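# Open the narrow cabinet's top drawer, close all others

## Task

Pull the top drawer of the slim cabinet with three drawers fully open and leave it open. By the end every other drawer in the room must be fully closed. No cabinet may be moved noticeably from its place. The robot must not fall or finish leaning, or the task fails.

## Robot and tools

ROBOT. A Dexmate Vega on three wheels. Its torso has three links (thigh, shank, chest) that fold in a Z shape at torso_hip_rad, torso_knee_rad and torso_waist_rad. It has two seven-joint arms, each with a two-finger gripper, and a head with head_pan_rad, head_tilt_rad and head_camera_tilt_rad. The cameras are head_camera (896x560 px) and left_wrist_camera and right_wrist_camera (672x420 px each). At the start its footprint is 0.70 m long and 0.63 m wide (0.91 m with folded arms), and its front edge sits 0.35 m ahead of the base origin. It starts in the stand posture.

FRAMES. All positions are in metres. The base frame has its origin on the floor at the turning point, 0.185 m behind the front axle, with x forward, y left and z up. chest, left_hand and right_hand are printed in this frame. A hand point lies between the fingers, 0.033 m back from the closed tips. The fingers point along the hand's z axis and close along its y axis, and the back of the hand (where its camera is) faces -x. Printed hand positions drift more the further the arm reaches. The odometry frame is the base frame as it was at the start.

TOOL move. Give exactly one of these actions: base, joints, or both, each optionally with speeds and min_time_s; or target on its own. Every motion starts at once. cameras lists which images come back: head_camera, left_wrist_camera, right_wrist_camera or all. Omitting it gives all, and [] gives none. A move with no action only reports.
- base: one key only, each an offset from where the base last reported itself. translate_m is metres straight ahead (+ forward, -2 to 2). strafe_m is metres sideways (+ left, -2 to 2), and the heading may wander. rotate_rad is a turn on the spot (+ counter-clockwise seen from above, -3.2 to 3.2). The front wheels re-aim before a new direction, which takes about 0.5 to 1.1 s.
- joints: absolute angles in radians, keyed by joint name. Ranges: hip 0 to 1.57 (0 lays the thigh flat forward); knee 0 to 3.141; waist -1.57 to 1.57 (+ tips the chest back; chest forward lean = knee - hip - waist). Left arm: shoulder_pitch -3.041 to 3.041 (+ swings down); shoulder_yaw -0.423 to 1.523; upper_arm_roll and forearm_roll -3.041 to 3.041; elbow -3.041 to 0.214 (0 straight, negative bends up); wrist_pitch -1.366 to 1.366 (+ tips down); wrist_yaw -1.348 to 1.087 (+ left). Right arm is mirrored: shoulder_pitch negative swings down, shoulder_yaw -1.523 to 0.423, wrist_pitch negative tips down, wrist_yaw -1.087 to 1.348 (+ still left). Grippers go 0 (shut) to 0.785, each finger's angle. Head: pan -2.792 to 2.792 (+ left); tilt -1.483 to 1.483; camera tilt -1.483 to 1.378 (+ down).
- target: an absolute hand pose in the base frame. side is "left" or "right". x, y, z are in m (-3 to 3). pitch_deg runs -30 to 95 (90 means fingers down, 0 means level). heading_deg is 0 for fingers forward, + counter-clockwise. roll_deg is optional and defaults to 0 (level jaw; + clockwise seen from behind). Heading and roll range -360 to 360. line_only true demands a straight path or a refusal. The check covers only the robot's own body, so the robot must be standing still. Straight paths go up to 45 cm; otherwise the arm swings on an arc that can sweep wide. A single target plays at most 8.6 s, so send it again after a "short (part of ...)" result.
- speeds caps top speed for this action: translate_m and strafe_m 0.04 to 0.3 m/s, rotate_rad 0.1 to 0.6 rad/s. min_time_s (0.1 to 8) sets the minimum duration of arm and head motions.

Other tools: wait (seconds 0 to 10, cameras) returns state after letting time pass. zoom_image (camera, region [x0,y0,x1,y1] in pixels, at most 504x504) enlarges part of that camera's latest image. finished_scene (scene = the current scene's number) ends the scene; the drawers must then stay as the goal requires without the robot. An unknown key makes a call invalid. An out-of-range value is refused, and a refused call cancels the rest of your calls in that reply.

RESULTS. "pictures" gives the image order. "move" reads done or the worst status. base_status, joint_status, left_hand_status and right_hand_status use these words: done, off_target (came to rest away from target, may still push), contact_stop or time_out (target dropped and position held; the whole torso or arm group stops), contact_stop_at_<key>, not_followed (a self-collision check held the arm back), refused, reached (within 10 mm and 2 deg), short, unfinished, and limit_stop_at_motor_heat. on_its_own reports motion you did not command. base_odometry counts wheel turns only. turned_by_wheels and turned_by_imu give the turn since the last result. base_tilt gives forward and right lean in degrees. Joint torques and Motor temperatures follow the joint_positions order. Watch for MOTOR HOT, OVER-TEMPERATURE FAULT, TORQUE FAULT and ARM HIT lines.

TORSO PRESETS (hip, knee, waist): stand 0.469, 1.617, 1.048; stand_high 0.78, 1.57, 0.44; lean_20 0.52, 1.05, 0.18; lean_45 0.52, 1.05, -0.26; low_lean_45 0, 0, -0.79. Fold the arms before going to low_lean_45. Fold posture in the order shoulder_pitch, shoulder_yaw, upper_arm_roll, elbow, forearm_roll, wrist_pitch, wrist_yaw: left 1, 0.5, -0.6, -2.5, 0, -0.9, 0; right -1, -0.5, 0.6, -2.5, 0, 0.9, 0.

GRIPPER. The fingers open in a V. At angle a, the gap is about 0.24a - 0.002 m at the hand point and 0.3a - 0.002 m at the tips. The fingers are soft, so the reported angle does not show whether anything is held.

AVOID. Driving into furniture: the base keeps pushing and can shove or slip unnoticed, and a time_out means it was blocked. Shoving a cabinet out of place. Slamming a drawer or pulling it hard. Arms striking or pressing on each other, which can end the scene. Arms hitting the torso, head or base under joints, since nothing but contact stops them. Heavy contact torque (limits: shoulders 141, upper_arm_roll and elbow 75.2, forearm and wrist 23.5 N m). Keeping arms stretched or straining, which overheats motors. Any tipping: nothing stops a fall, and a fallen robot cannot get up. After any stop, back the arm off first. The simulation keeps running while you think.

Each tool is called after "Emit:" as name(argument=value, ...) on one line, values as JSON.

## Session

Emit:
move(cameras=["head_camera"])

Emit:
move(joints={"head_pan_rad":-1.4,"head_camera_tilt_rad":0.3}, cameras=["head_camera"])

Emit:
move(joints={"head_pan_rad":-2.7}, cameras=["head_camera"])

Emit:
move(joints={"head_pan_rad":1.6}, cameras=["head_camera"])

Scene clock: 0.00 s.
Joint torques (N m): no reading
Motor temperatures (°C): left_arm=[31 31 31 26 40 35 41] | right_arm=[30 27 32 31 36 36 33]
base_odometry: x=+0.000 y=+0.000 heading=+0.000
turned_by_wheels: +0.000
turned_by_imu: +0.000
base_tilt: forward=+0.0 right=+0.7
base_status: not commanded
joint_positions: torso_hip_rad=+0.469 torso_knee_rad=+1.617 torso_waist_rad=+1.048 left_shoulder_pitch_rad=+2.199 left_shoulder_yaw_rad=+0.008 left_upper_arm_roll_rad=-0.009 left_elbow_rad=-1.083 left_forearm_roll_rad=+0.016 left_wrist_pitch_rad=-0.484 left_wrist_yaw_rad=+0.004 left_gripper_rad=+0.005 right_shoulder_pitch_rad=-2.209 right_shoulder_yaw_rad=+0.017 right_upper_arm_roll_rad=-0.013 right_elbow_rad=-1.119 right_forearm_roll_rad=-0.015 right_wrist_pitch_rad=+0.484 right_wrist_yaw_rad=-0.019 right_gripper_rad=+0.005 head_pan_rad=+0.000 head_tilt_rad=+0.000 head_camera_tilt_rad=+0.000
joint_status: not commanded
chest: x=-0.0111 y=+0.0000 z=+1.4155 quat_wxyz=(+0.999, +0.000, +0.050, +0.000) (m; base frame)
left_hand: x=+0.1862 y=+0.2374 z=+0.5952 quat_wxyz=(+0.407, +0.009, +0.913, +0.007) pitch_deg=+41.9 heading_deg=+0.4 roll_deg=+1.6 back=up (m; base frame)
right_hand: x=+0.1977 y=-0.2171 z=+0.6067 quat_wxyz=(+0.419, +0.002, +0.908, +0.001) pitch_deg=+40.4 heading_deg=+0.0 roll_deg=+0.2 back=up (m; base frame)
pictures: head_camera

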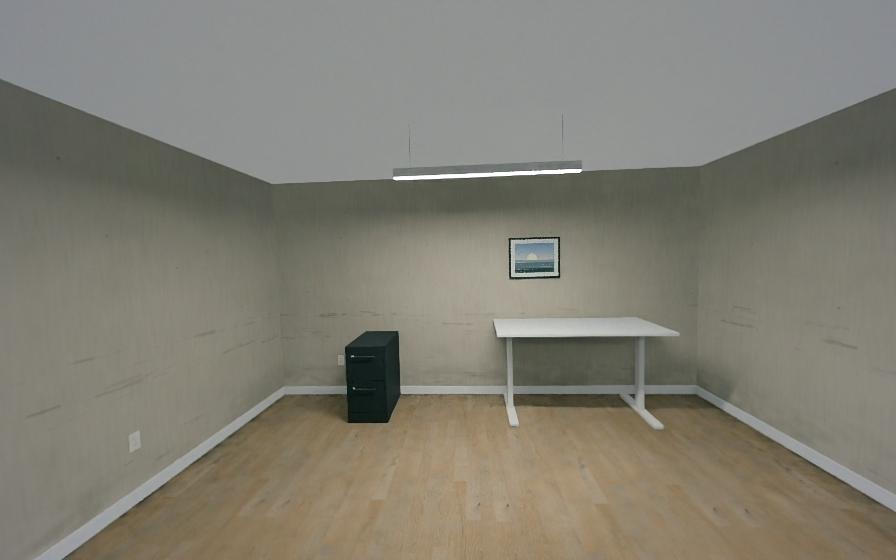

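Scene clock: 1.60 s.
Joint torques (N m): left_arm=[4.79 -0.38 -1.07 -2.6 -0.11 -2.23 0.04] | right_arm=[-4.57 -1.89 0.11 -2.25 0.1 2.25 0.07]
Motor temperatures (°C): left_arm=[31 31 31 26 40 35 41] | right_arm=[30 27 32 31 36 36 33]
move: done
base_odometry: x=+0.000 y=+0.000 heading=+0.000
turned_by_wheels: +0.000
turned_by_imu: +0.000
base_tilt: forward=+0.0 right=+0.8
base_status: not commanded
joint_positions: torso_hip_rad=+0.469 torso_knee_rad=+1.617 torso_waist_rad=+1.048 left_shoulder_pitch_rad=+2.199 left_shoulder_yaw_rad=+0.008 left_upper_arm_roll_rad=-0.009 left_elbow_rad=-1.083 left_forearm_roll_rad=+0.016 left_wrist_pitch_rad=-0.484 left_wrist_yaw_rad=+0.004 left_gripper_rad=+0.005 right_shoulder_pitch_rad=-2.209 right_shoulder_yaw_rad=+0.017 right_upper_arm_roll_rad=-0.013 right_elbow_rad=-1.119 right_forearm_roll_rad=-0.015 right_wrist_pitch_rad=+0.484 right_wrist_yaw_rad=-0.019 right_gripper_rad=+0.005 head_pan_rad=-1.400 head_tilt_rad=+0.000 head_camera_tilt_rad=+0.300
joint_status: all done
chest: x=-0.0111 y=+0.0000 z=+1.4155 quat_wxyz=(+0.999, +0.000, +0.050, +0.000) (m; base frame)
left_hand: x=+0.1862 y=+0.2374 z=+0.5952 quat_wxyz=(+0.407, +0.009, +0.913, +0.007) pitch_deg=+41.9 heading_deg=+0.4 roll_deg=+1.6 back=up (m; base frame)
right_hand: x=+0.1977 y=-0.2171 z=+0.6067 quat_wxyz=(+0.419, +0.002, +0.908, +0.001) pitch_deg=+40.4 heading_deg=+0.0 roll_deg=+0.2 back=up (m; base frame)
pictures: head_camera

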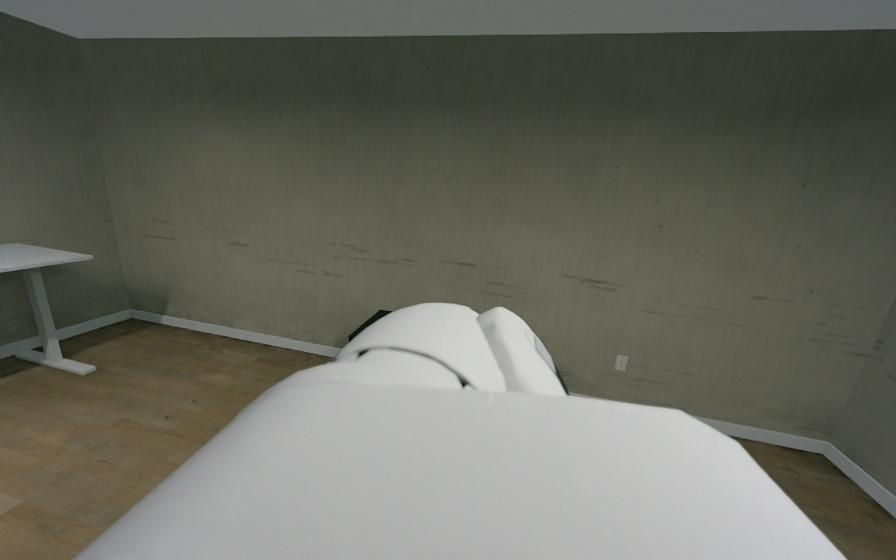

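Scene clock: 3.13 s.
Joint torques (N m): left_arm=[6.03 -0.78 -0.52 -1.57 0 -1.85 0.11] | right_arm=[-5.42 -1.38 0.67 -2.51 0.14 2.12 -0.07]
Motor temperatures (°C): left_arm=[31 31 31 26 40 35 41] | right_arm=[30 27 32 31 36 36 33]
move: done
base_odometry: x=+0.000 y=+0.000 heading=+0.000
turned_by_wheels: +0.000
turned_by_imu: +0.000
base_tilt: forward=+0.0 right=+0.8
base_status: not commanded
joint_positions: torso_hip_rad=+0.469 torso_knee_rad=+1.617 torso_waist_rad=+1.048 left_shoulder_pitch_rad=+2.199 left_shoulder_yaw_rad=+0.008 left_upper_arm_roll_rad=-0.009 left_elbow_rad=-1.083 left_forearm_roll_rad=+0.016 left_wrist_pitch_rad=-0.484 left_wrist_yaw_rad=+0.004 left_gripper_rad=+0.005 right_shoulder_pitch_rad=-2.209 right_shoulder_yaw_rad=+0.017 right_upper_arm_roll_rad=-0.013 right_elbow_rad=-1.119 right_forearm_roll_rad=-0.015 right_wrist_pitch_rad=+0.484 right_wrist_yaw_rad=-0.019 right_gripper_rad=+0.005 head_pan_rad=-2.700 head_tilt_rad=+0.000 head_camera_tilt_rad=+0.300
joint_status: all done
chest: x=-0.0111 y=+0.0000 z=+1.4155 quat_wxyz=(+0.999, +0.000, +0.050, +0.000) (m; base frame)
left_hand: x=+0.1862 y=+0.2374 z=+0.5952 quat_wxyz=(+0.407, +0.009, +0.913, +0.007) pitch_deg=+41.9 heading_deg=+0.4 roll_deg=+1.6 back=up (m; base frame)
right_hand: x=+0.1977 y=-0.2171 z=+0.6067 quat_wxyz=(+0.419, +0.002, +0.908, +0.001) pitch_deg=+40.4 heading_deg=+0.0 roll_deg=+0.2 back=up (m; base frame)
pictures: head_camera

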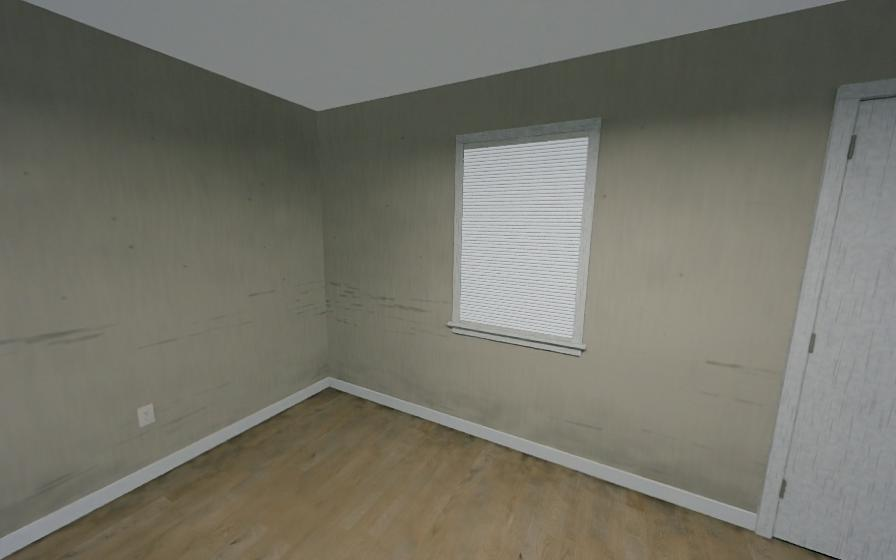

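Scene clock: 6.67 s.
Joint torques (N m): left_arm=[4.86 0.34 -1.08 -2.84 0.07 -2.61 -0.12] | right_arm=[-3.93 -0.6 0.16 -1.6 0.12 2.47 0.04]
Motor temperatures (°C): left_arm=[31 31 31 26 40 35 41] | right_arm=[30 27 32 31 36 36 33]
move: done
base_odometry: x=+0.000 y=+0.000 heading=+0.000
turned_by_wheels: +0.000
turned_by_imu: +0.000
base_tilt: forward=+0.0 right=+0.8
base_status: not commanded
joint_positions: torso_hip_rad=+0.469 torso_knee_rad=+1.617 torso_waist_rad=+1.048 left_shoulder_pitch_rad=+2.199 left_shoulder_yaw_rad=+0.008 left_upper_arm_roll_rad=-0.009 left_elbow_rad=-1.083 left_forearm_roll_rad=+0.016 left_wrist_pitch_rad=-0.484 left_wrist_yaw_rad=+0.004 left_gripper_rad=+0.005 right_shoulder_pitch_rad=-2.209 right_shoulder_yaw_rad=+0.017 right_upper_arm_roll_rad=-0.013 right_elbow_rad=-1.119 right_forearm_roll_rad=-0.015 right_wrist_pitch_rad=+0.484 right_wrist_yaw_rad=-0.019 right_gripper_rad=+0.005 head_pan_rad=+1.600 head_tilt_rad=+0.000 head_camera_tilt_rad=+0.300
joint_status: all done
chest: x=-0.0111 y=+0.0000 z=+1.4155 quat_wxyz=(+0.999, +0.000, +0.050, +0.000) (m; base frame)
left_hand: x=+0.1862 y=+0.2374 z=+0.5952 quat_wxyz=(+0.407, +0.009, +0.913, +0.007) pitch_deg=+41.9 heading_deg=+0.4 roll_deg=+1.6 back=up (m; base frame)
right_hand: x=+0.1977 y=-0.2171 z=+0.6067 quat_wxyz=(+0.419, +0.002, +0.908, +0.001) pitch_deg=+40.4 heading_deg=+0.0 roll_deg=+0.2 back=up (m; base frame)
pictures: head_camera

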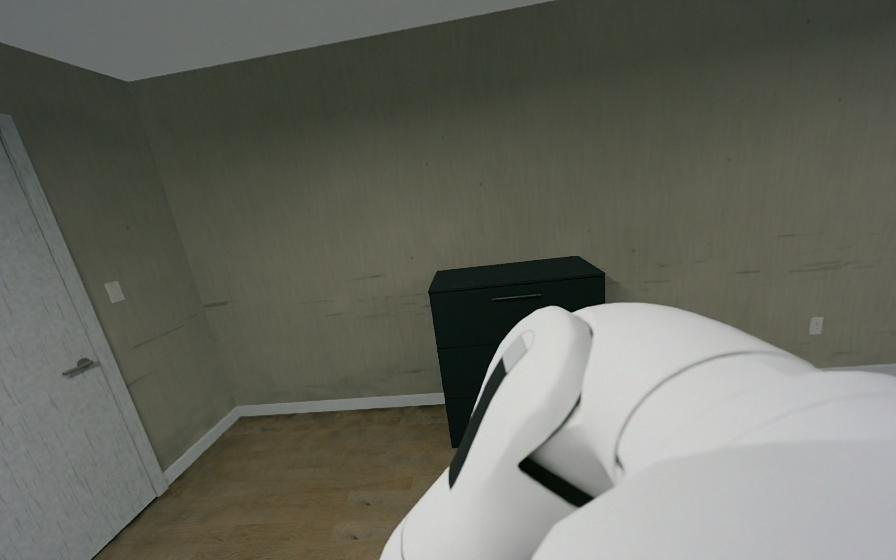

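Emit:
move(base={"rotate_rad":-1.55}, joints={"left_shoulder_pitch_rad":0.93,"left_shoulder_yaw_rad":0.39,"left_upper_arm_roll_rad":0.37,"left_elbow_rad":-1.75,"left_forearm_roll_rad":1.22,"left_wrist_pitch_rad":0.41,"left_wrist_yaw_rad":-0.23,"left_gripper_rad":0.16,"head_pan_rad":0,"head_camera_tilt_rad":0.6}, cameras=["head_camera"])

Scene clock: 12.60 s.
Joint torques (N m): left_arm=[-30.95 2.32 -4.32 -7.24 1.6 -0.34 1] | right_arm=[-5.1 -1.45 -0.11 -2 0.05 2.61 -0.07]
Motor temperatures (°C): left_arm=[31 31 31 26 40 35 41] | right_arm=[30 27 32 31 36 36 33]
move: done
base_odometry: x=+0.002 y=+0.001 heading=-1.554
turned_by_wheels: -1.554
turned_by_imu: -1.546
base_tilt: forward=+0.0 right=+0.7
base_status: done
joint_positions: torso_hip_rad=+0.469 torso_knee_rad=+1.617 torso_waist_rad=+1.048 left_shoulder_pitch_rad=+0.934 left_shoulder_yaw_rad=+0.388 left_upper_arm_roll_rad=+0.368 left_elbow_rad=-1.747 left_forearm_roll_rad=+1.216 left_wrist_pitch_rad=+0.407 left_wrist_yaw_rad=-0.229 left_gripper_rad=+0.160 right_shoulder_pitch_rad=-2.209 right_shoulder_yaw_rad=+0.017 right_upper_arm_roll_rad=-0.013 right_elbow_rad=-1.119 right_forearm_roll_rad=-0.015 right_wrist_pitch_rad=+0.484 right_wrist_yaw_rad=-0.019 right_gripper_rad=+0.005 head_pan_rad=+0.000 head_tilt_rad=+0.000 head_camera_tilt_rad=+0.600
joint_status: all done
chest: x=-0.0111 y=+0.0000 z=+1.4155 quat_wxyz=(+0.999, +0.000, +0.050, +0.000) (m; base frame)
left_hand: x=+0.8104 y=+0.2206 z=+1.4366 quat_wxyz=(+0.578, +0.408, +0.410, +0.575) pitch_deg=-19.3 heading_deg=+0.0 roll_deg=+89.7 (m; base frame)
right_hand: x=+0.1977 y=-0.2171 z=+0.6067 quat_wxyz=(+0.419, +0.002, +0.908, +0.001) pitch_deg=+40.4 heading_deg=+0.0 roll_deg=+0.2 back=up (m; base frame)
pictures: head_camera

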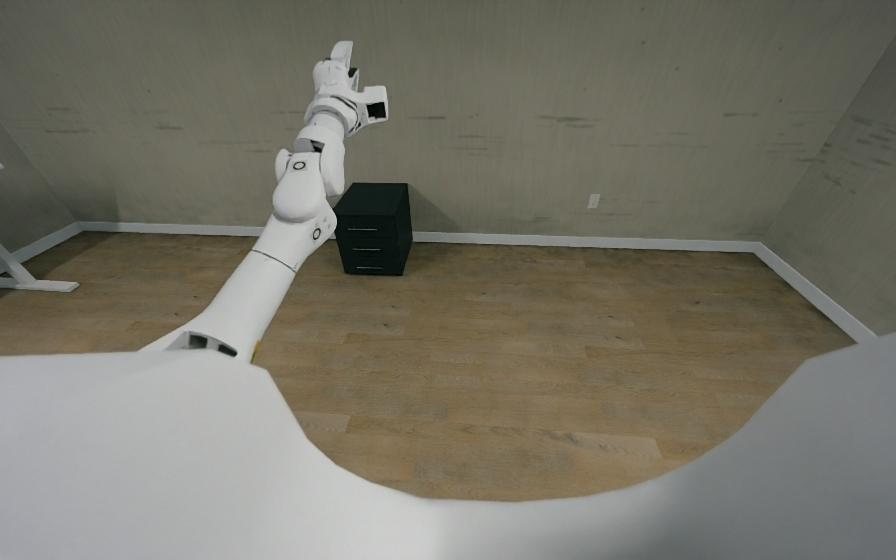

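Emit:
move(base={"rotate_rad":-0.06}, cameras=[])

Emit:
move(base={"strafe_m":0.47}, cameras=[])

Emit:
move(base={"translate_m":1.02}, joints={"torso_hip_rad":0.52,"torso_knee_rad":1.05,"torso_waist_rad":-0.52,"head_camera_tilt_rad":0})

Scene clock: 14.17 s.
Joint torques (N m): left_arm=[-31.25 2.55 -4.72 -6.34 1.07 0.59 1.19] | right_arm=[-4.98 0.14 -0.16 -1.87 0.16 2.91 0.06]
Motor temperatures (°C): left_arm=[32 31 31 26 40 35 41] | right_arm=[30 27 32 31 36 36 33]
move: done
base_odometry: x=+0.002 y=+0.001 heading=-1.614
turned_by_wheels: -0.060
turned_by_imu: -0.059
base_tilt: forward=+0.0 right=+0.7
base_status: done
joint_positions: torso_hip_rad=+0.469 torso_knee_rad=+1.617 torso_waist_rad=+1.048 left_shoulder_pitch_rad=+0.930 left_shoulder_yaw_rad=+0.390 left_upper_arm_roll_rad=+0.370 left_elbow_rad=-1.750 left_forearm_roll_rad=+1.220 left_wrist_pitch_rad=+0.410 left_wrist_yaw_rad=-0.230 left_gripper_rad=+0.160 right_shoulder_pitch_rad=-2.209 right_shoulder_yaw_rad=+0.017 right_upper_arm_roll_rad=-0.013 right_elbow_rad=-1.119 right_forearm_roll_rad=-0.015 right_wrist_pitch_rad=+0.484 right_wrist_yaw_rad=-0.019 right_gripper_rad=+0.005 head_pan_rad=+0.000 head_tilt_rad=+0.000 head_camera_tilt_rad=+0.600
joint_status: not commanded
chest: x=-0.0111 y=+0.0000 z=+1.4155 quat_wxyz=(+0.999, +0.000, +0.050, +0.000) (m; base frame)
left_hand: x=+0.8096 y=+0.2210 z=+1.4408 quat_wxyz=(+0.578, +0.407, +0.408, +0.578) pitch_deg=-19.6 heading_deg=+0.1 roll_deg=+89.9 (m; base frame)
right_hand: x=+0.1977 y=-0.2171 z=+0.6067 quat_wxyz=(+0.419, +0.002, +0.908, +0.001) pitch_deg=+40.4 heading_deg=+0.0 roll_deg=+0.2 back=up (m; base frame)
pictures: none
No camera images: "cameras" was empty.

Scene clock: 18.03 s.
Joint torques (N m): left_arm=[-29.52 2.6 -5.69 -8.37 1.14 -0.09 0.81] | right_arm=[-4.18 -1.02 0.43 -2.19 0.08 2.97 0.04]
Motor temperatures (°C): left_arm=[32 31 31 26 40 35 41] | right_arm=[30 27 32 31 36 36 33]
move: done
base_odometry: x=+0.470 y=-0.016 heading=-1.602
turned_by_wheels: +0.012
turned_by_imu: +0.005
base_tilt: forward=+0.0 right=+0.8
base_status: done
joint_positions: torso_hip_rad=+0.469 torso_knee_rad=+1.617 torso_waist_rad=+1.048 left_shoulder_pitch_rad=+0.930 left_shoulder_yaw_rad=+0.390 left_upper_arm_roll_rad=+0.370 left_elbow_rad=-1.750 left_forearm_roll_rad=+1.220 left_wrist_pitch_rad=+0.410 left_wrist_yaw_rad=-0.230 left_gripper_rad=+0.160 right_shoulder_pitch_rad=-2.209 right_shoulder_yaw_rad=+0.017 right_upper_arm_roll_rad=-0.013 right_elbow_rad=-1.119 right_forearm_roll_rad=-0.015 right_wrist_pitch_rad=+0.484 right_wrist_yaw_rad=-0.019 right_gripper_rad=+0.005 head_pan_rad=+0.000 head_tilt_rad=+0.000 head_camera_tilt_rad=+0.600
joint_status: not commanded
chest: x=-0.0111 y=+0.0000 z=+1.4155 quat_wxyz=(+0.999, +0.000, +0.050, +0.000) (m; base frame)
left_hand: x=+0.8096 y=+0.2210 z=+1.4409 quat_wxyz=(+0.578, +0.407, +0.408, +0.578) pitch_deg=-19.6 heading_deg=+0.1 roll_deg=+89.9 (m; base frame)
right_hand: x=+0.1977 y=-0.2171 z=+0.6067 quat_wxyz=(+0.419, +0.002, +0.908, +0.001) pitch_deg=+40.4 heading_deg=+0.0 roll_deg=+0.2 back=up (m; base frame)
pictures: none
No camera images: "cameras" was empty.

Scene clock: 25.13 s.
Joint torques (N m): left_arm=[-11.58 2.13 -2.18 -6.4 1.15 -0.1 0.83] | right_arm=[-24.07 -0.58 0.14 3.25 -0.02 0.02 0.02]
Motor temperatures (°C): left_arm=[32 31 31 26 40 35 41] | right_arm=[30 27 32 31 36 36 33]
move: done
base_odometry: x=+0.438 y=-1.036 heading=-1.603
turned_by_wheels: -0.001
turned_by_imu: -0.003
base_tilt: forward=+0.0 right=+0.8
base_status: done
joint_positions: torso_hip_rad=+0.520 torso_knee_rad=+1.050 torso_waist_rad=-0.520 left_shoulder_pitch_rad=+0.930 left_shoulder_yaw_rad=+0.390 left_upper_arm_roll_rad=+0.370 left_elbow_rad=-1.750 left_forearm_roll_rad=+1.220 left_wrist_pitch_rad=+0.410 left_wrist_yaw_rad=-0.230 left_gripper_rad=+0.160 right_shoulder_pitch_rad=-2.209 right_shoulder_yaw_rad=+0.017 right_upper_arm_roll_rad=-0.013 right_elbow_rad=-1.119 right_forearm_roll_rad=-0.015 right_wrist_pitch_rad=+0.484 right_wrist_yaw_rad=-0.019 right_gripper_rad=+0.005 head_pan_rad=+0.000 head_tilt_rad=+0.000 head_camera_tilt_rad=+0.000
joint_status: all done
chest: x=+0.1229 y=+0.0000 z=+1.1338 quat_wxyz=(+0.865, +0.000, +0.501, +0.000) (m; base frame)
left_hand: x=+0.6210 y=+0.2210 z=+0.4810 quat_wxyz=(+0.327, +0.626, +0.628, +0.328) pitch_deg=+34.8 heading_deg=+0.1 roll_deg=+90.0 (m; base frame)
right_hand: x=-0.4135 y=-0.2171 z=+0.4935 quat_wxyz=(-0.042, +0.002, +0.999, +0.000) pitch_deg=+85.2 heading_deg=+179.7 roll_deg=-0.1 (m; base frame)
pictures: head_camera, left_wrist_camera, right_wrist_camera

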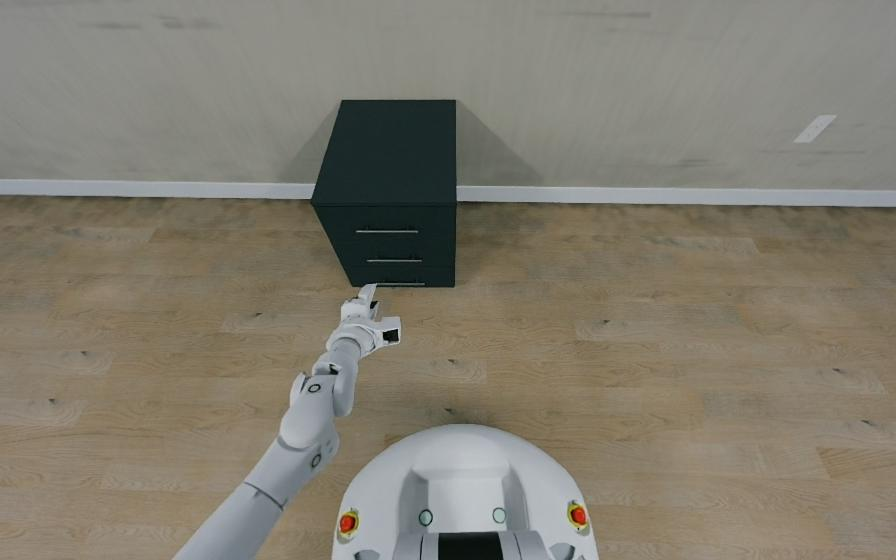

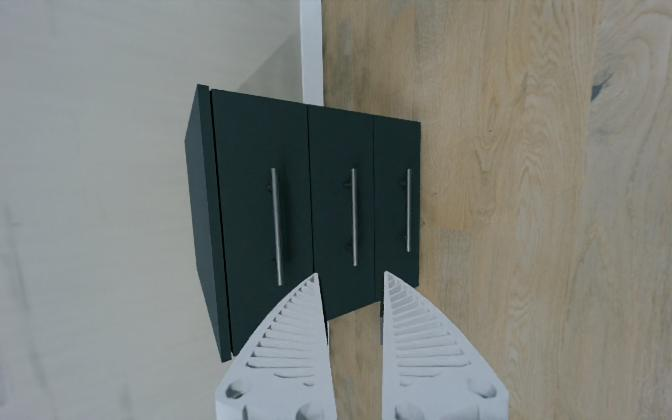

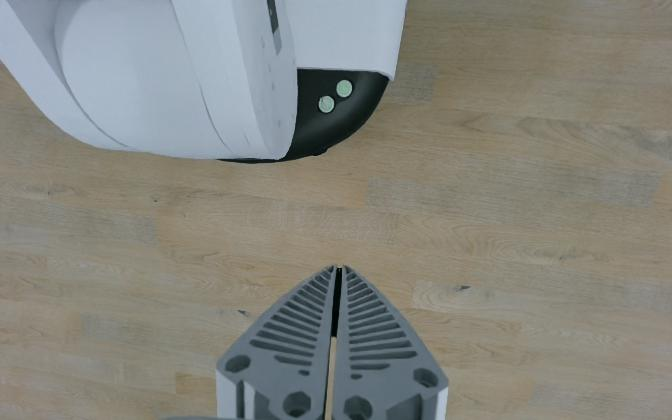

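Emit:
move(target={"side":"left","x":0.648,"y":0.216,"z":0.503,"pitch_deg":62,"heading_deg":0,"roll_deg":90}, cameras=[])

Emit:
move(base={"translate_m":0.21}, speeds={"translate_m":0.15})

Emit:
zoom_image(camera="left_wrist_camera", region=[150, 150, 450, 400])

Scene clock: 30.00 s.
Joint torques (N m): left_arm=[-19.72 -0.16 -3.16 -6.6 0.72 0.04 0.07] | right_arm=[-23.21 -1.93 0.15 4.87 0.08 0.29 0.08]
Motor temperatures (°C): left_arm=[32 31 31 26 40 35 41] | right_arm=[30 27 32 31 36 36 33]
move: done
base_odometry: x=+0.438 y=-1.036 heading=-1.603
turned_by_wheels: +0.000
turned_by_imu: +0.000
base_tilt: forward=+0.0 right=+0.8
base_status: not commanded
joint_positions: torso_hip_rad=+0.520 torso_knee_rad=+1.050 torso_waist_rad=-0.520 left_shoulder_pitch_rad=+0.554 left_shoulder_yaw_rad=+0.430 left_upper_arm_roll_rad=+0.398 left_elbow_rad=-1.826 left_forearm_roll_rad=+1.212 left_wrist_pitch_rad=+0.463 left_wrist_yaw_rad=-1.128 left_gripper_rad=+0.160 right_shoulder_pitch_rad=-2.209 right_shoulder_yaw_rad=+0.017 right_upper_arm_roll_rad=-0.013 right_elbow_rad=-1.119 right_forearm_roll_rad=-0.015 right_wrist_pitch_rad=+0.484 right_wrist_yaw_rad=-0.019 right_gripper_rad=+0.005 head_pan_rad=+0.000 head_tilt_rad=+0.000 head_camera_tilt_rad=+0.000
joint_status: not commanded
chest: x=+0.1229 y=+0.0000 z=+1.1338 quat_wxyz=(+0.865, +0.000, +0.501, +0.000) (m; base frame)
left_hand: x=+0.6478 y=+0.2162 z=+0.5027 quat_wxyz=(+0.172, +0.686, +0.686, +0.172) pitch_deg=+61.9 heading_deg=+0.0 roll_deg=-90.0 (m; base frame)
left_hand_status: reached (straight line, planned for 3.2 s): 0 mm and 0.1 deg off.
right_hand: x=-0.4135 y=-0.2171 z=+0.4935 quat_wxyz=(-0.042, +0.002, +0.999, +0.000) pitch_deg=+85.2 heading_deg=+179.7 roll_deg=-0.1 (m; base frame)
pictures: none
No camera images: "cameras" was empty.

Scene clock: 32.53 s.
Joint torques (N m): left_arm=[-21.2 -1.35 -2.94 -5.84 0.85 -0.01 0.1] | right_arm=[-23.39 -1.45 0.05 2.94 0.13 0.52 0.14]
Motor temperatures (°C): left_arm=[32 31 31 26 40 35 41] | right_arm=[30 27 32 31 36 36 33]
move: done
base_odometry: x=+0.431 y=-1.246 heading=-1.604
turned_by_wheels: -0.001
turned_by_imu: -0.001
base_tilt: forward=+0.0 right=+0.7
base_status: done
joint_positions: torso_hip_rad=+0.520 torso_knee_rad=+1.050 torso_waist_rad=-0.520 left_shoulder_pitch_rad=+0.552 left_shoulder_yaw_rad=+0.430 left_upper_arm_roll_rad=+0.398 left_elbow_rad=-1.825 left_forearm_roll_rad=+1.212 left_wrist_pitch_rad=+0.463 left_wrist_yaw_rad=-1.132 left_gripper_rad=+0.160 right_shoulder_pitch_rad=-2.209 right_shoulder_yaw_rad=+0.017 right_upper_arm_roll_rad=-0.013 right_elbow_rad=-1.119 right_forearm_roll_rad=-0.015 right_wrist_pitch_rad=+0.484 right_wrist_yaw_rad=-0.019 right_gripper_rad=+0.005 head_pan_rad=+0.000 head_tilt_rad=+0.000 head_camera_tilt_rad=+0.000
joint_status: not commanded
chest: x=+0.1228 y=+0.0000 z=+1.1338 quat_wxyz=(+0.865, +0.000, +0.501, +0.000) (m; base frame)
left_hand: x=+0.6479 y=+0.2162 z=+0.5029 quat_wxyz=(+0.171, +0.686, +0.686, +0.171) pitch_deg=+62.0 heading_deg=+0.0 roll_deg=-90.0 (m; base frame)
right_hand: x=-0.4135 y=-0.2171 z=+0.4935 quat_wxyz=(-0.042, +0.002, +0.999, +0.000) pitch_deg=+85.2 heading_deg=+179.7 roll_deg=-0.1 (m; base frame)
pictures: head_camera, left_wrist_camera, right_wrist_camera

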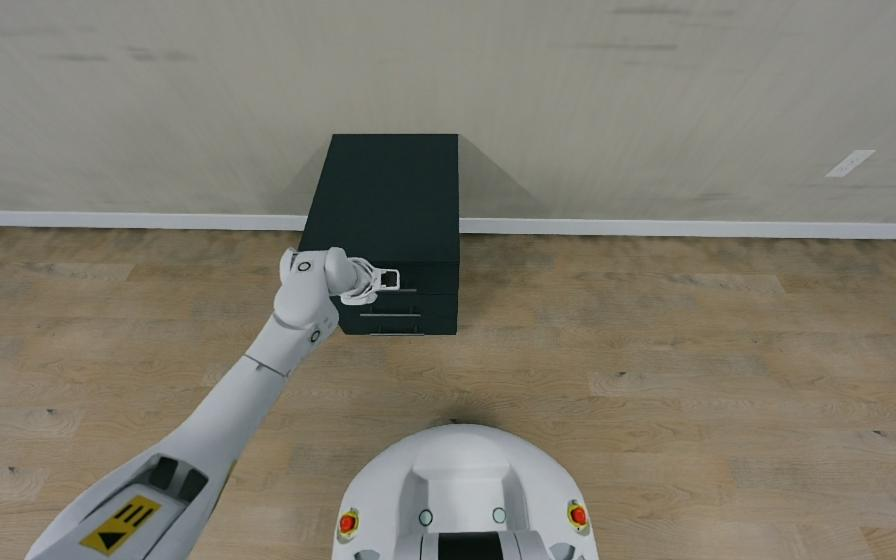

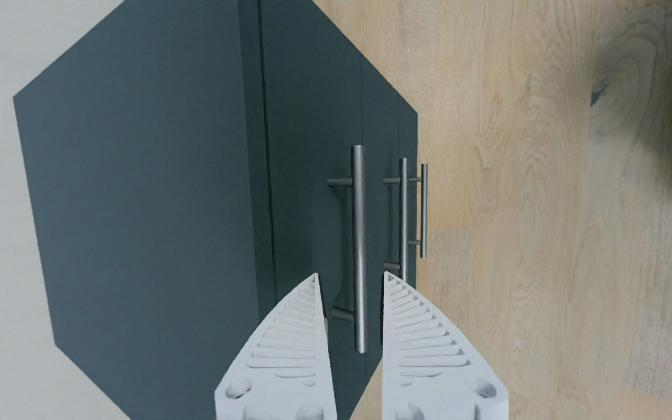

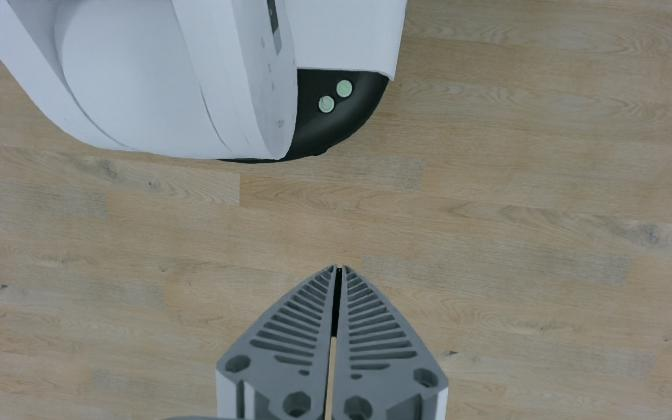

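Scaled by 1.680 from the camera's 672x420 image, which has a finer 960x600 frame.

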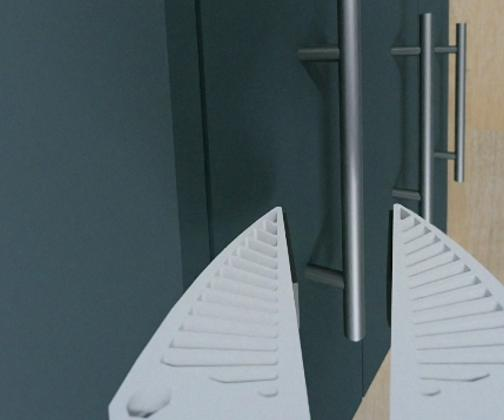

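Emit:
move(target={"side":"left","x":0.678,"y":0.216,"z":0.413,"pitch_deg":62,"heading_deg":0,"roll_deg":90,"line_only":true}, cameras=["head_camera","left_wrist_camera"])

Emit:
zoom_image(camera="left_wrist_camera", region=[150, 150, 450, 400])

Scene clock: 35.73 s.
Joint torques (N m): left_arm=[-20.67 -1.44 -2.88 0.43 0.23 -0.15 2.18] | right_arm=[-22.52 -0.78 0.02 4.17 0.19 -0.23 0.06]
Motor temperatures (°C): left_arm=[32 31 31 26 40 35 41] | right_arm=[30 27 32 31 36 36 33]
move: done
base_odometry: x=+0.431 y=-1.246 heading=-1.603
turned_by_wheels: +0.000
turned_by_imu: +0.001
base_tilt: forward=+0.0 right=+0.8
base_status: not commanded
joint_positions: torso_hip_rad=+0.520 torso_knee_rad=+1.050 torso_waist_rad=-0.520 left_shoulder_pitch_rad=+0.426 left_shoulder_yaw_rad=+0.328 left_upper_arm_roll_rad=+0.447 left_elbow_rad=-1.396 left_forearm_roll_rad=+1.144 left_wrist_pitch_rad=+0.355 left_wrist_yaw_rad=-0.850 left_gripper_rad=+0.160 right_shoulder_pitch_rad=-2.209 right_shoulder_yaw_rad=+0.017 right_upper_arm_roll_rad=-0.013 right_elbow_rad=-1.119 right_forearm_roll_rad=-0.015 right_wrist_pitch_rad=+0.484 right_wrist_yaw_rad=-0.019 right_gripper_rad=+0.005 head_pan_rad=+0.000 head_tilt_rad=+0.000 head_camera_tilt_rad=+0.000
joint_status: not commanded
chest: x=+0.1223 y=+0.0000 z=+1.1341 quat_wxyz=(+0.866, +0.000, +0.501, +0.000) (m; base frame)
left_hand: x=+0.6779 y=+0.2161 z=+0.4146 quat_wxyz=(+0.171, +0.686, +0.686, +0.171) pitch_deg=+62.0 heading_deg=+0.0 roll_deg=+90.0 (m; base frame)
left_hand_status: reached (straight line, planned for 1.7 s): 2 mm and 0.0 deg off.
right_hand: x=-0.4134 y=-0.2171 z=+0.4932 quat_wxyz=(-0.042, +0.002, +0.999, +0.000) pitch_deg=+85.2 heading_deg=+179.7 roll_deg=-0.1 (m; base frame)
pictures: head_camera, left_wrist_camera

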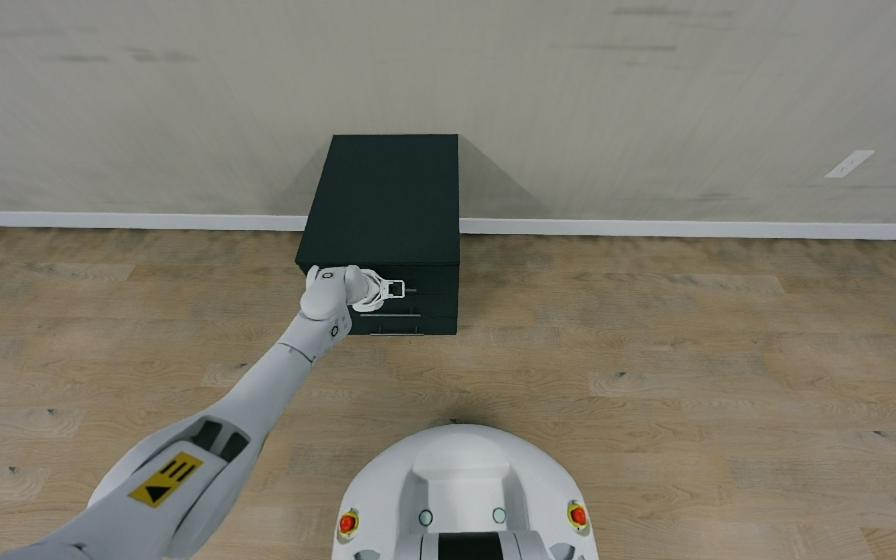

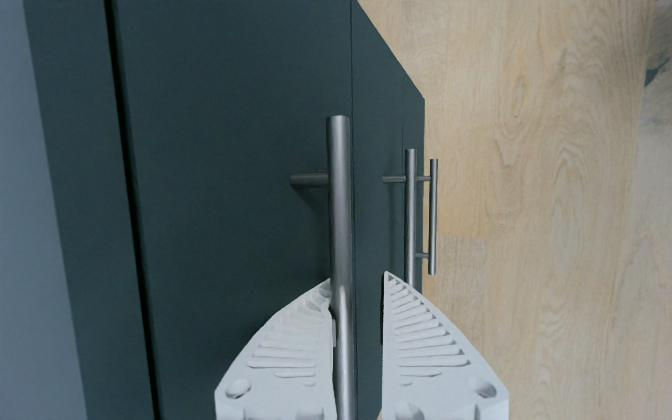

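Scaled by 1.680 from the camera's 672x420 image, which has a finer 960x600 frame.

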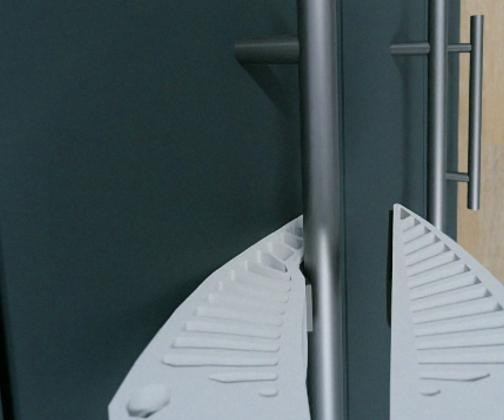

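Emit:
move(joints={"left_gripper_rad":0.0}, cameras=[])

Emit:
move(base={"translate_m":-0.33}, speeds={"translate_m":0.1}, cameras=["head_camera","left_wrist_camera"])

Scene clock: 36.57 s.
Joint torques (N m): left_arm=[-12.08 -2.46 -0.09 -1.75 -0.7 -0.38 -0.98] | right_arm=[-24.49 0.16 0.46 3.79 -0.02 0.14 -0.19]
Motor temperatures (°C): left_arm=[32 31 31 26 40 35 41] | right_arm=[30 27 32 31 36 36 33]
move: done
base_odometry: x=+0.431 y=-1.246 heading=-1.604
turned_by_wheels: +0.000
turned_by_imu: +0.000
base_tilt: forward=+0.1 right=+0.8
base_status: not commanded
joint_positions: torso_hip_rad=+0.520 torso_knee_rad=+1.050 torso_waist_rad=-0.520 left_shoulder_pitch_rad=+0.424 left_shoulder_yaw_rad=+0.327 left_upper_arm_roll_rad=+0.447 left_elbow_rad=-1.392 left_forearm_roll_rad=+1.143 left_wrist_pitch_rad=+0.354 left_wrist_yaw_rad=-0.846 left_gripper_rad=+0.000 right_shoulder_pitch_rad=-2.209 right_shoulder_yaw_rad=+0.017 right_upper_arm_roll_rad=-0.013 right_elbow_rad=-1.119 right_forearm_roll_rad=-0.015 right_wrist_pitch_rad=+0.484 right_wrist_yaw_rad=-0.019 right_gripper_rad=+0.005 head_pan_rad=+0.000 head_tilt_rad=+0.000 head_camera_tilt_rad=+0.000
joint_status: all done
chest: x=+0.1225 y=+0.0000 z=+1.1340 quat_wxyz=(+0.865, +0.000, +0.501, +0.000) (m; base frame)
left_hand: x=+0.6785 y=+0.2163 z=+0.4140 quat_wxyz=(+0.172, +0.686, +0.686, +0.172) pitch_deg=+61.9 heading_deg=+0.0 roll_deg=-90.0 (m; base frame)
right_hand: x=-0.4134 y=-0.2171 z=+0.4933 quat_wxyz=(-0.042, +0.002, +0.999, +0.000) pitch_deg=+85.2 heading_deg=+179.7 roll_deg=-0.1 (m; base frame)
pictures: none
No camera images: "cameras" was empty.

Scene clock: 40.63 s.
Joint torques (N m): left_arm=[-11.77 -7.74 2.96 -6.34 -3.8 -3.4 -0.74] | right_arm=[-24 -1.46 0.64 3.67 0.14 -0.26 0.11]
Motor temperatures (°C): left_arm=[32 31 31 26 40 35 41] | right_arm=[30 27 32 31 36 36 33]
move: done
base_odometry: x=+0.442 y=-0.916 heading=-1.604
turned_by_wheels: -0.001
turned_by_imu: +0.000
base_tilt: forward=+0.0 right=+0.7
base_status: done
joint_positions: torso_hip_rad=+0.520 torso_knee_rad=+1.050 torso_waist_rad=-0.520 left_shoulder_pitch_rad=+0.424 left_shoulder_yaw_rad=+0.327 left_upper_arm_roll_rad=+0.447 left_elbow_rad=-1.391 left_forearm_roll_rad=+1.144 left_wrist_pitch_rad=+0.355 left_wrist_yaw_rad=-0.846 left_gripper_rad=+0.000 right_shoulder_pitch_rad=-2.209 right_shoulder_yaw_rad=+0.017 right_upper_arm_roll_rad=-0.013 right_elbow_rad=-1.119 right_forearm_roll_rad=-0.015 right_wrist_pitch_rad=+0.484 right_wrist_yaw_rad=-0.019 right_gripper_rad=+0.005 head_pan_rad=+0.000 head_tilt_rad=+0.000 head_camera_tilt_rad=+0.000
joint_status: not commanded
chest: x=+0.1226 y=+0.0000 z=+1.1339 quat_wxyz=(+0.865, +0.000, +0.501, +0.000) (m; base frame)
left_hand: x=+0.6785 y=+0.2172 z=+0.4136 quat_wxyz=(+0.171, +0.686, +0.686, +0.172) pitch_deg=+61.9 heading_deg=+0.2 roll_deg=-89.8 (m; base frame)
right_hand: x=-0.4135 y=-0.2171 z=+0.4934 quat_wxyz=(-0.042, +0.002, +0.999, +0.000) pitch_deg=+85.2 heading_deg=+179.7 roll_deg=-0.1 (m; base frame)
pictures: head_camera, left_wrist_camera

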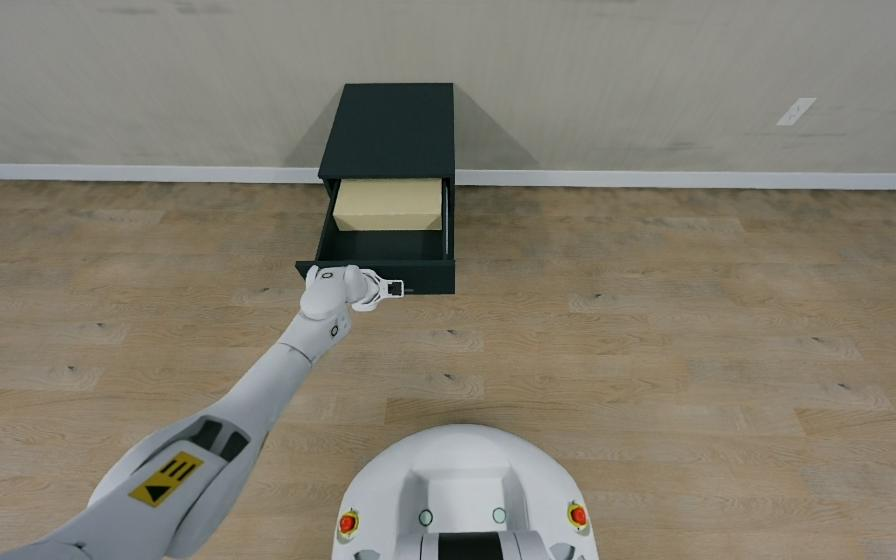

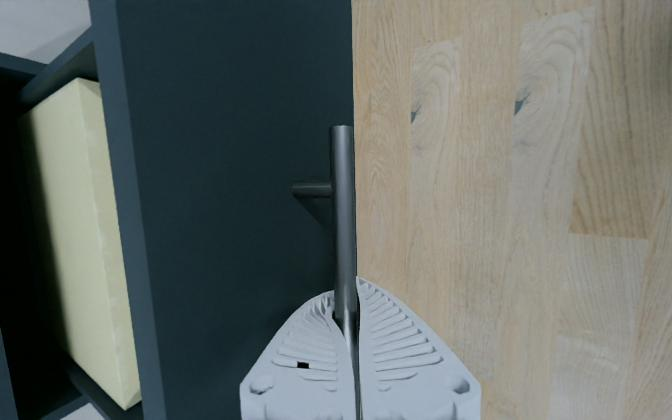

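Emit:
move(base={"translate_m":-0.06}, speeds={"translate_m":0.05}, cameras=["head_camera","left_wrist_camera"])

Scene clock: 42.77 s.
Joint torques (N m): left_arm=[8.81 -5.82 3.71 1.52 -4.64 -1.33 -5.95] | right_arm=[-24.36 -1.86 0.72 3.09 0.15 -0.09 0.02]
Motor temperatures (°C): left_arm=[32 31 31 26 40 35 41] | right_arm=[30 27 32 31 36 36 33]
move: done
base_odometry: x=+0.444 y=-0.856 heading=-1.605
turned_by_wheels: -0.001
turned_by_imu: -0.001
base_tilt: forward=+0.0 right=+0.8
base_status: done
joint_positions: torso_hip_rad=+0.520 torso_knee_rad=+1.050 torso_waist_rad=-0.520 left_shoulder_pitch_rad=+0.423 left_shoulder_yaw_rad=+0.327 left_upper_arm_roll_rad=+0.447 left_elbow_rad=-1.392 left_forearm_roll_rad=+1.144 left_wrist_pitch_rad=+0.354 left_wrist_yaw_rad=-0.844 left_gripper_rad=+0.000 right_shoulder_pitch_rad=-2.209 right_shoulder_yaw_rad=+0.017 right_upper_arm_roll_rad=-0.013 right_elbow_rad=-1.119 right_forearm_roll_rad=-0.015 right_wrist_pitch_rad=+0.484 right_wrist_yaw_rad=-0.019 right_gripper_rad=+0.005 head_pan_rad=+0.000 head_tilt_rad=+0.000 head_camera_tilt_rad=+0.000
joint_status: not commanded
chest: x=+0.1226 y=+0.0000 z=+1.1339 quat_wxyz=(+0.865, +0.000, +0.501, +0.000) (m; base frame)
left_hand: x=+0.6800 y=+0.2168 z=+0.4148 quat_wxyz=(+0.172, +0.686, +0.686, +0.173) pitch_deg=+61.7 heading_deg=+0.2 roll_deg=-89.8 (m; base frame)
right_hand: x=-0.4134 y=-0.2171 z=+0.4934 quat_wxyz=(-0.042, +0.002, +0.999, +0.000) pitch_deg=+85.2 heading_deg=+179.7 roll_deg=-0.1 (m; base frame)
pictures: head_camera, left_wrist_camera

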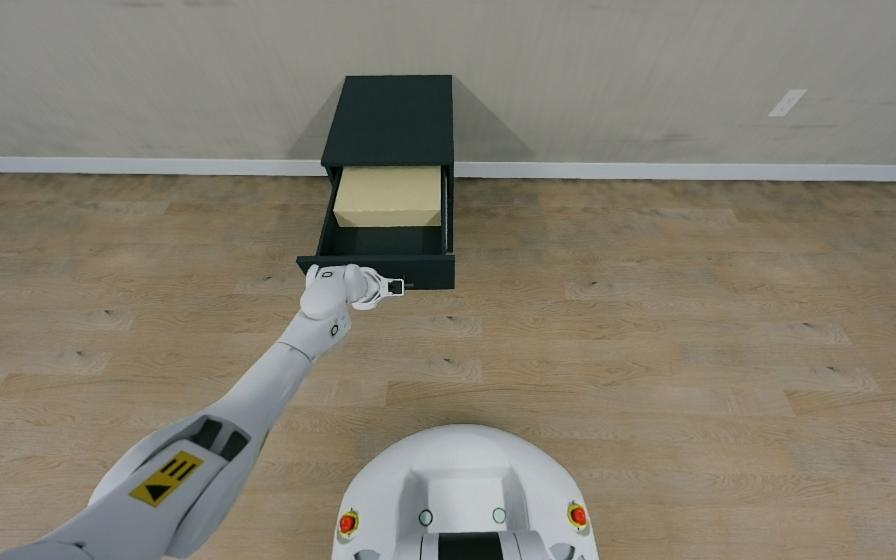

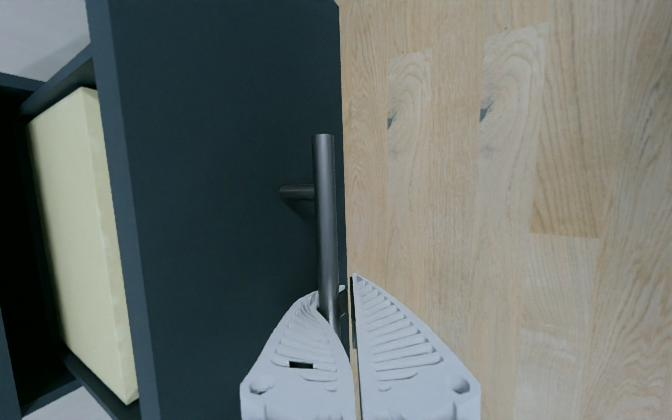

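Emit:
move(base={"translate_m":-0.015}, speeds={"translate_m":0.04}, cameras=["head_camera","left_wrist_camera"])

Scene clock: 44.17 s.
Joint torques (N m): left_arm=[29.48 -5.02 9.76 6.54 -7.41 -1.22 -10.8] | right_arm=[-24.81 -0.62 -0.49 4.74 0.1 -0.16 -0.11]
Motor temperatures (°C): left_arm=[32 31 31 26 41 35 42] | right_arm=[30 27 32 31 36 36 33]
move: done
base_odometry: x=+0.444 y=-0.841 heading=-1.607
turned_by_wheels: -0.001
turned_by_imu: -0.001
base_tilt: forward=+0.0 right=+0.7
base_status: done
joint_positions: torso_hip_rad=+0.520 torso_knee_rad=+1.050 torso_waist_rad=-0.520 left_shoulder_pitch_rad=+0.423 left_shoulder_yaw_rad=+0.327 left_upper_arm_roll_rad=+0.447 left_elbow_rad=-1.393 left_forearm_roll_rad=+1.145 left_wrist_pitch_rad=+0.354 left_wrist_yaw_rad=-0.842 left_gripper_rad=+0.000 right_shoulder_pitch_rad=-2.209 right_shoulder_yaw_rad=+0.017 right_upper_arm_roll_rad=-0.013 right_elbow_rad=-1.119 right_forearm_roll_rad=-0.015 right_wrist_pitch_rad=+0.484 right_wrist_yaw_rad=-0.019 right_gripper_rad=+0.005 head_pan_rad=+0.000 head_tilt_rad=+0.000 head_camera_tilt_rad=+0.000
joint_status: not commanded
chest: x=+0.1226 y=+0.0000 z=+1.1340 quat_wxyz=(+0.865, +0.000, +0.501, +0.000) (m; base frame)
left_hand: x=+0.6816 y=+0.2169 z=+0.4160 quat_wxyz=(+0.173, +0.685, +0.685, +0.175) pitch_deg=+61.5 heading_deg=+0.2 roll_deg=-89.8 (m; base frame)
right_hand: x=-0.4133 y=-0.2171 z=+0.4933 quat_wxyz=(-0.042, +0.002, +0.999, +0.000) pitch_deg=+85.2 heading_deg=+179.7 roll_deg=-0.1 (m; base frame)
pictures: head_camera, left_wrist_camera

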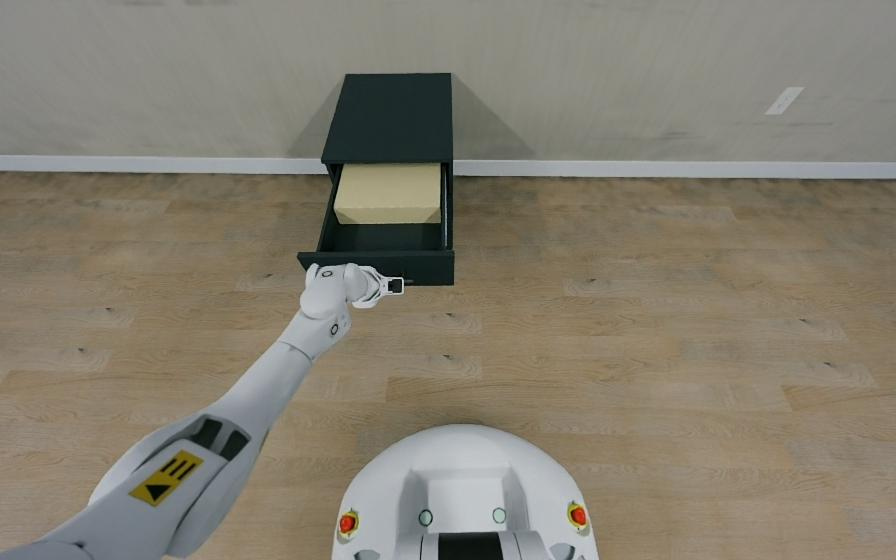

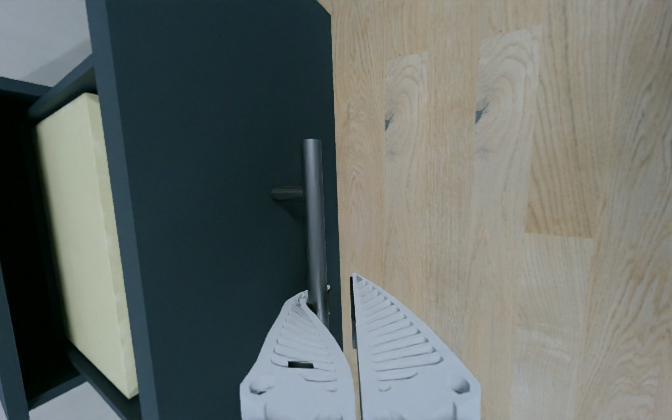

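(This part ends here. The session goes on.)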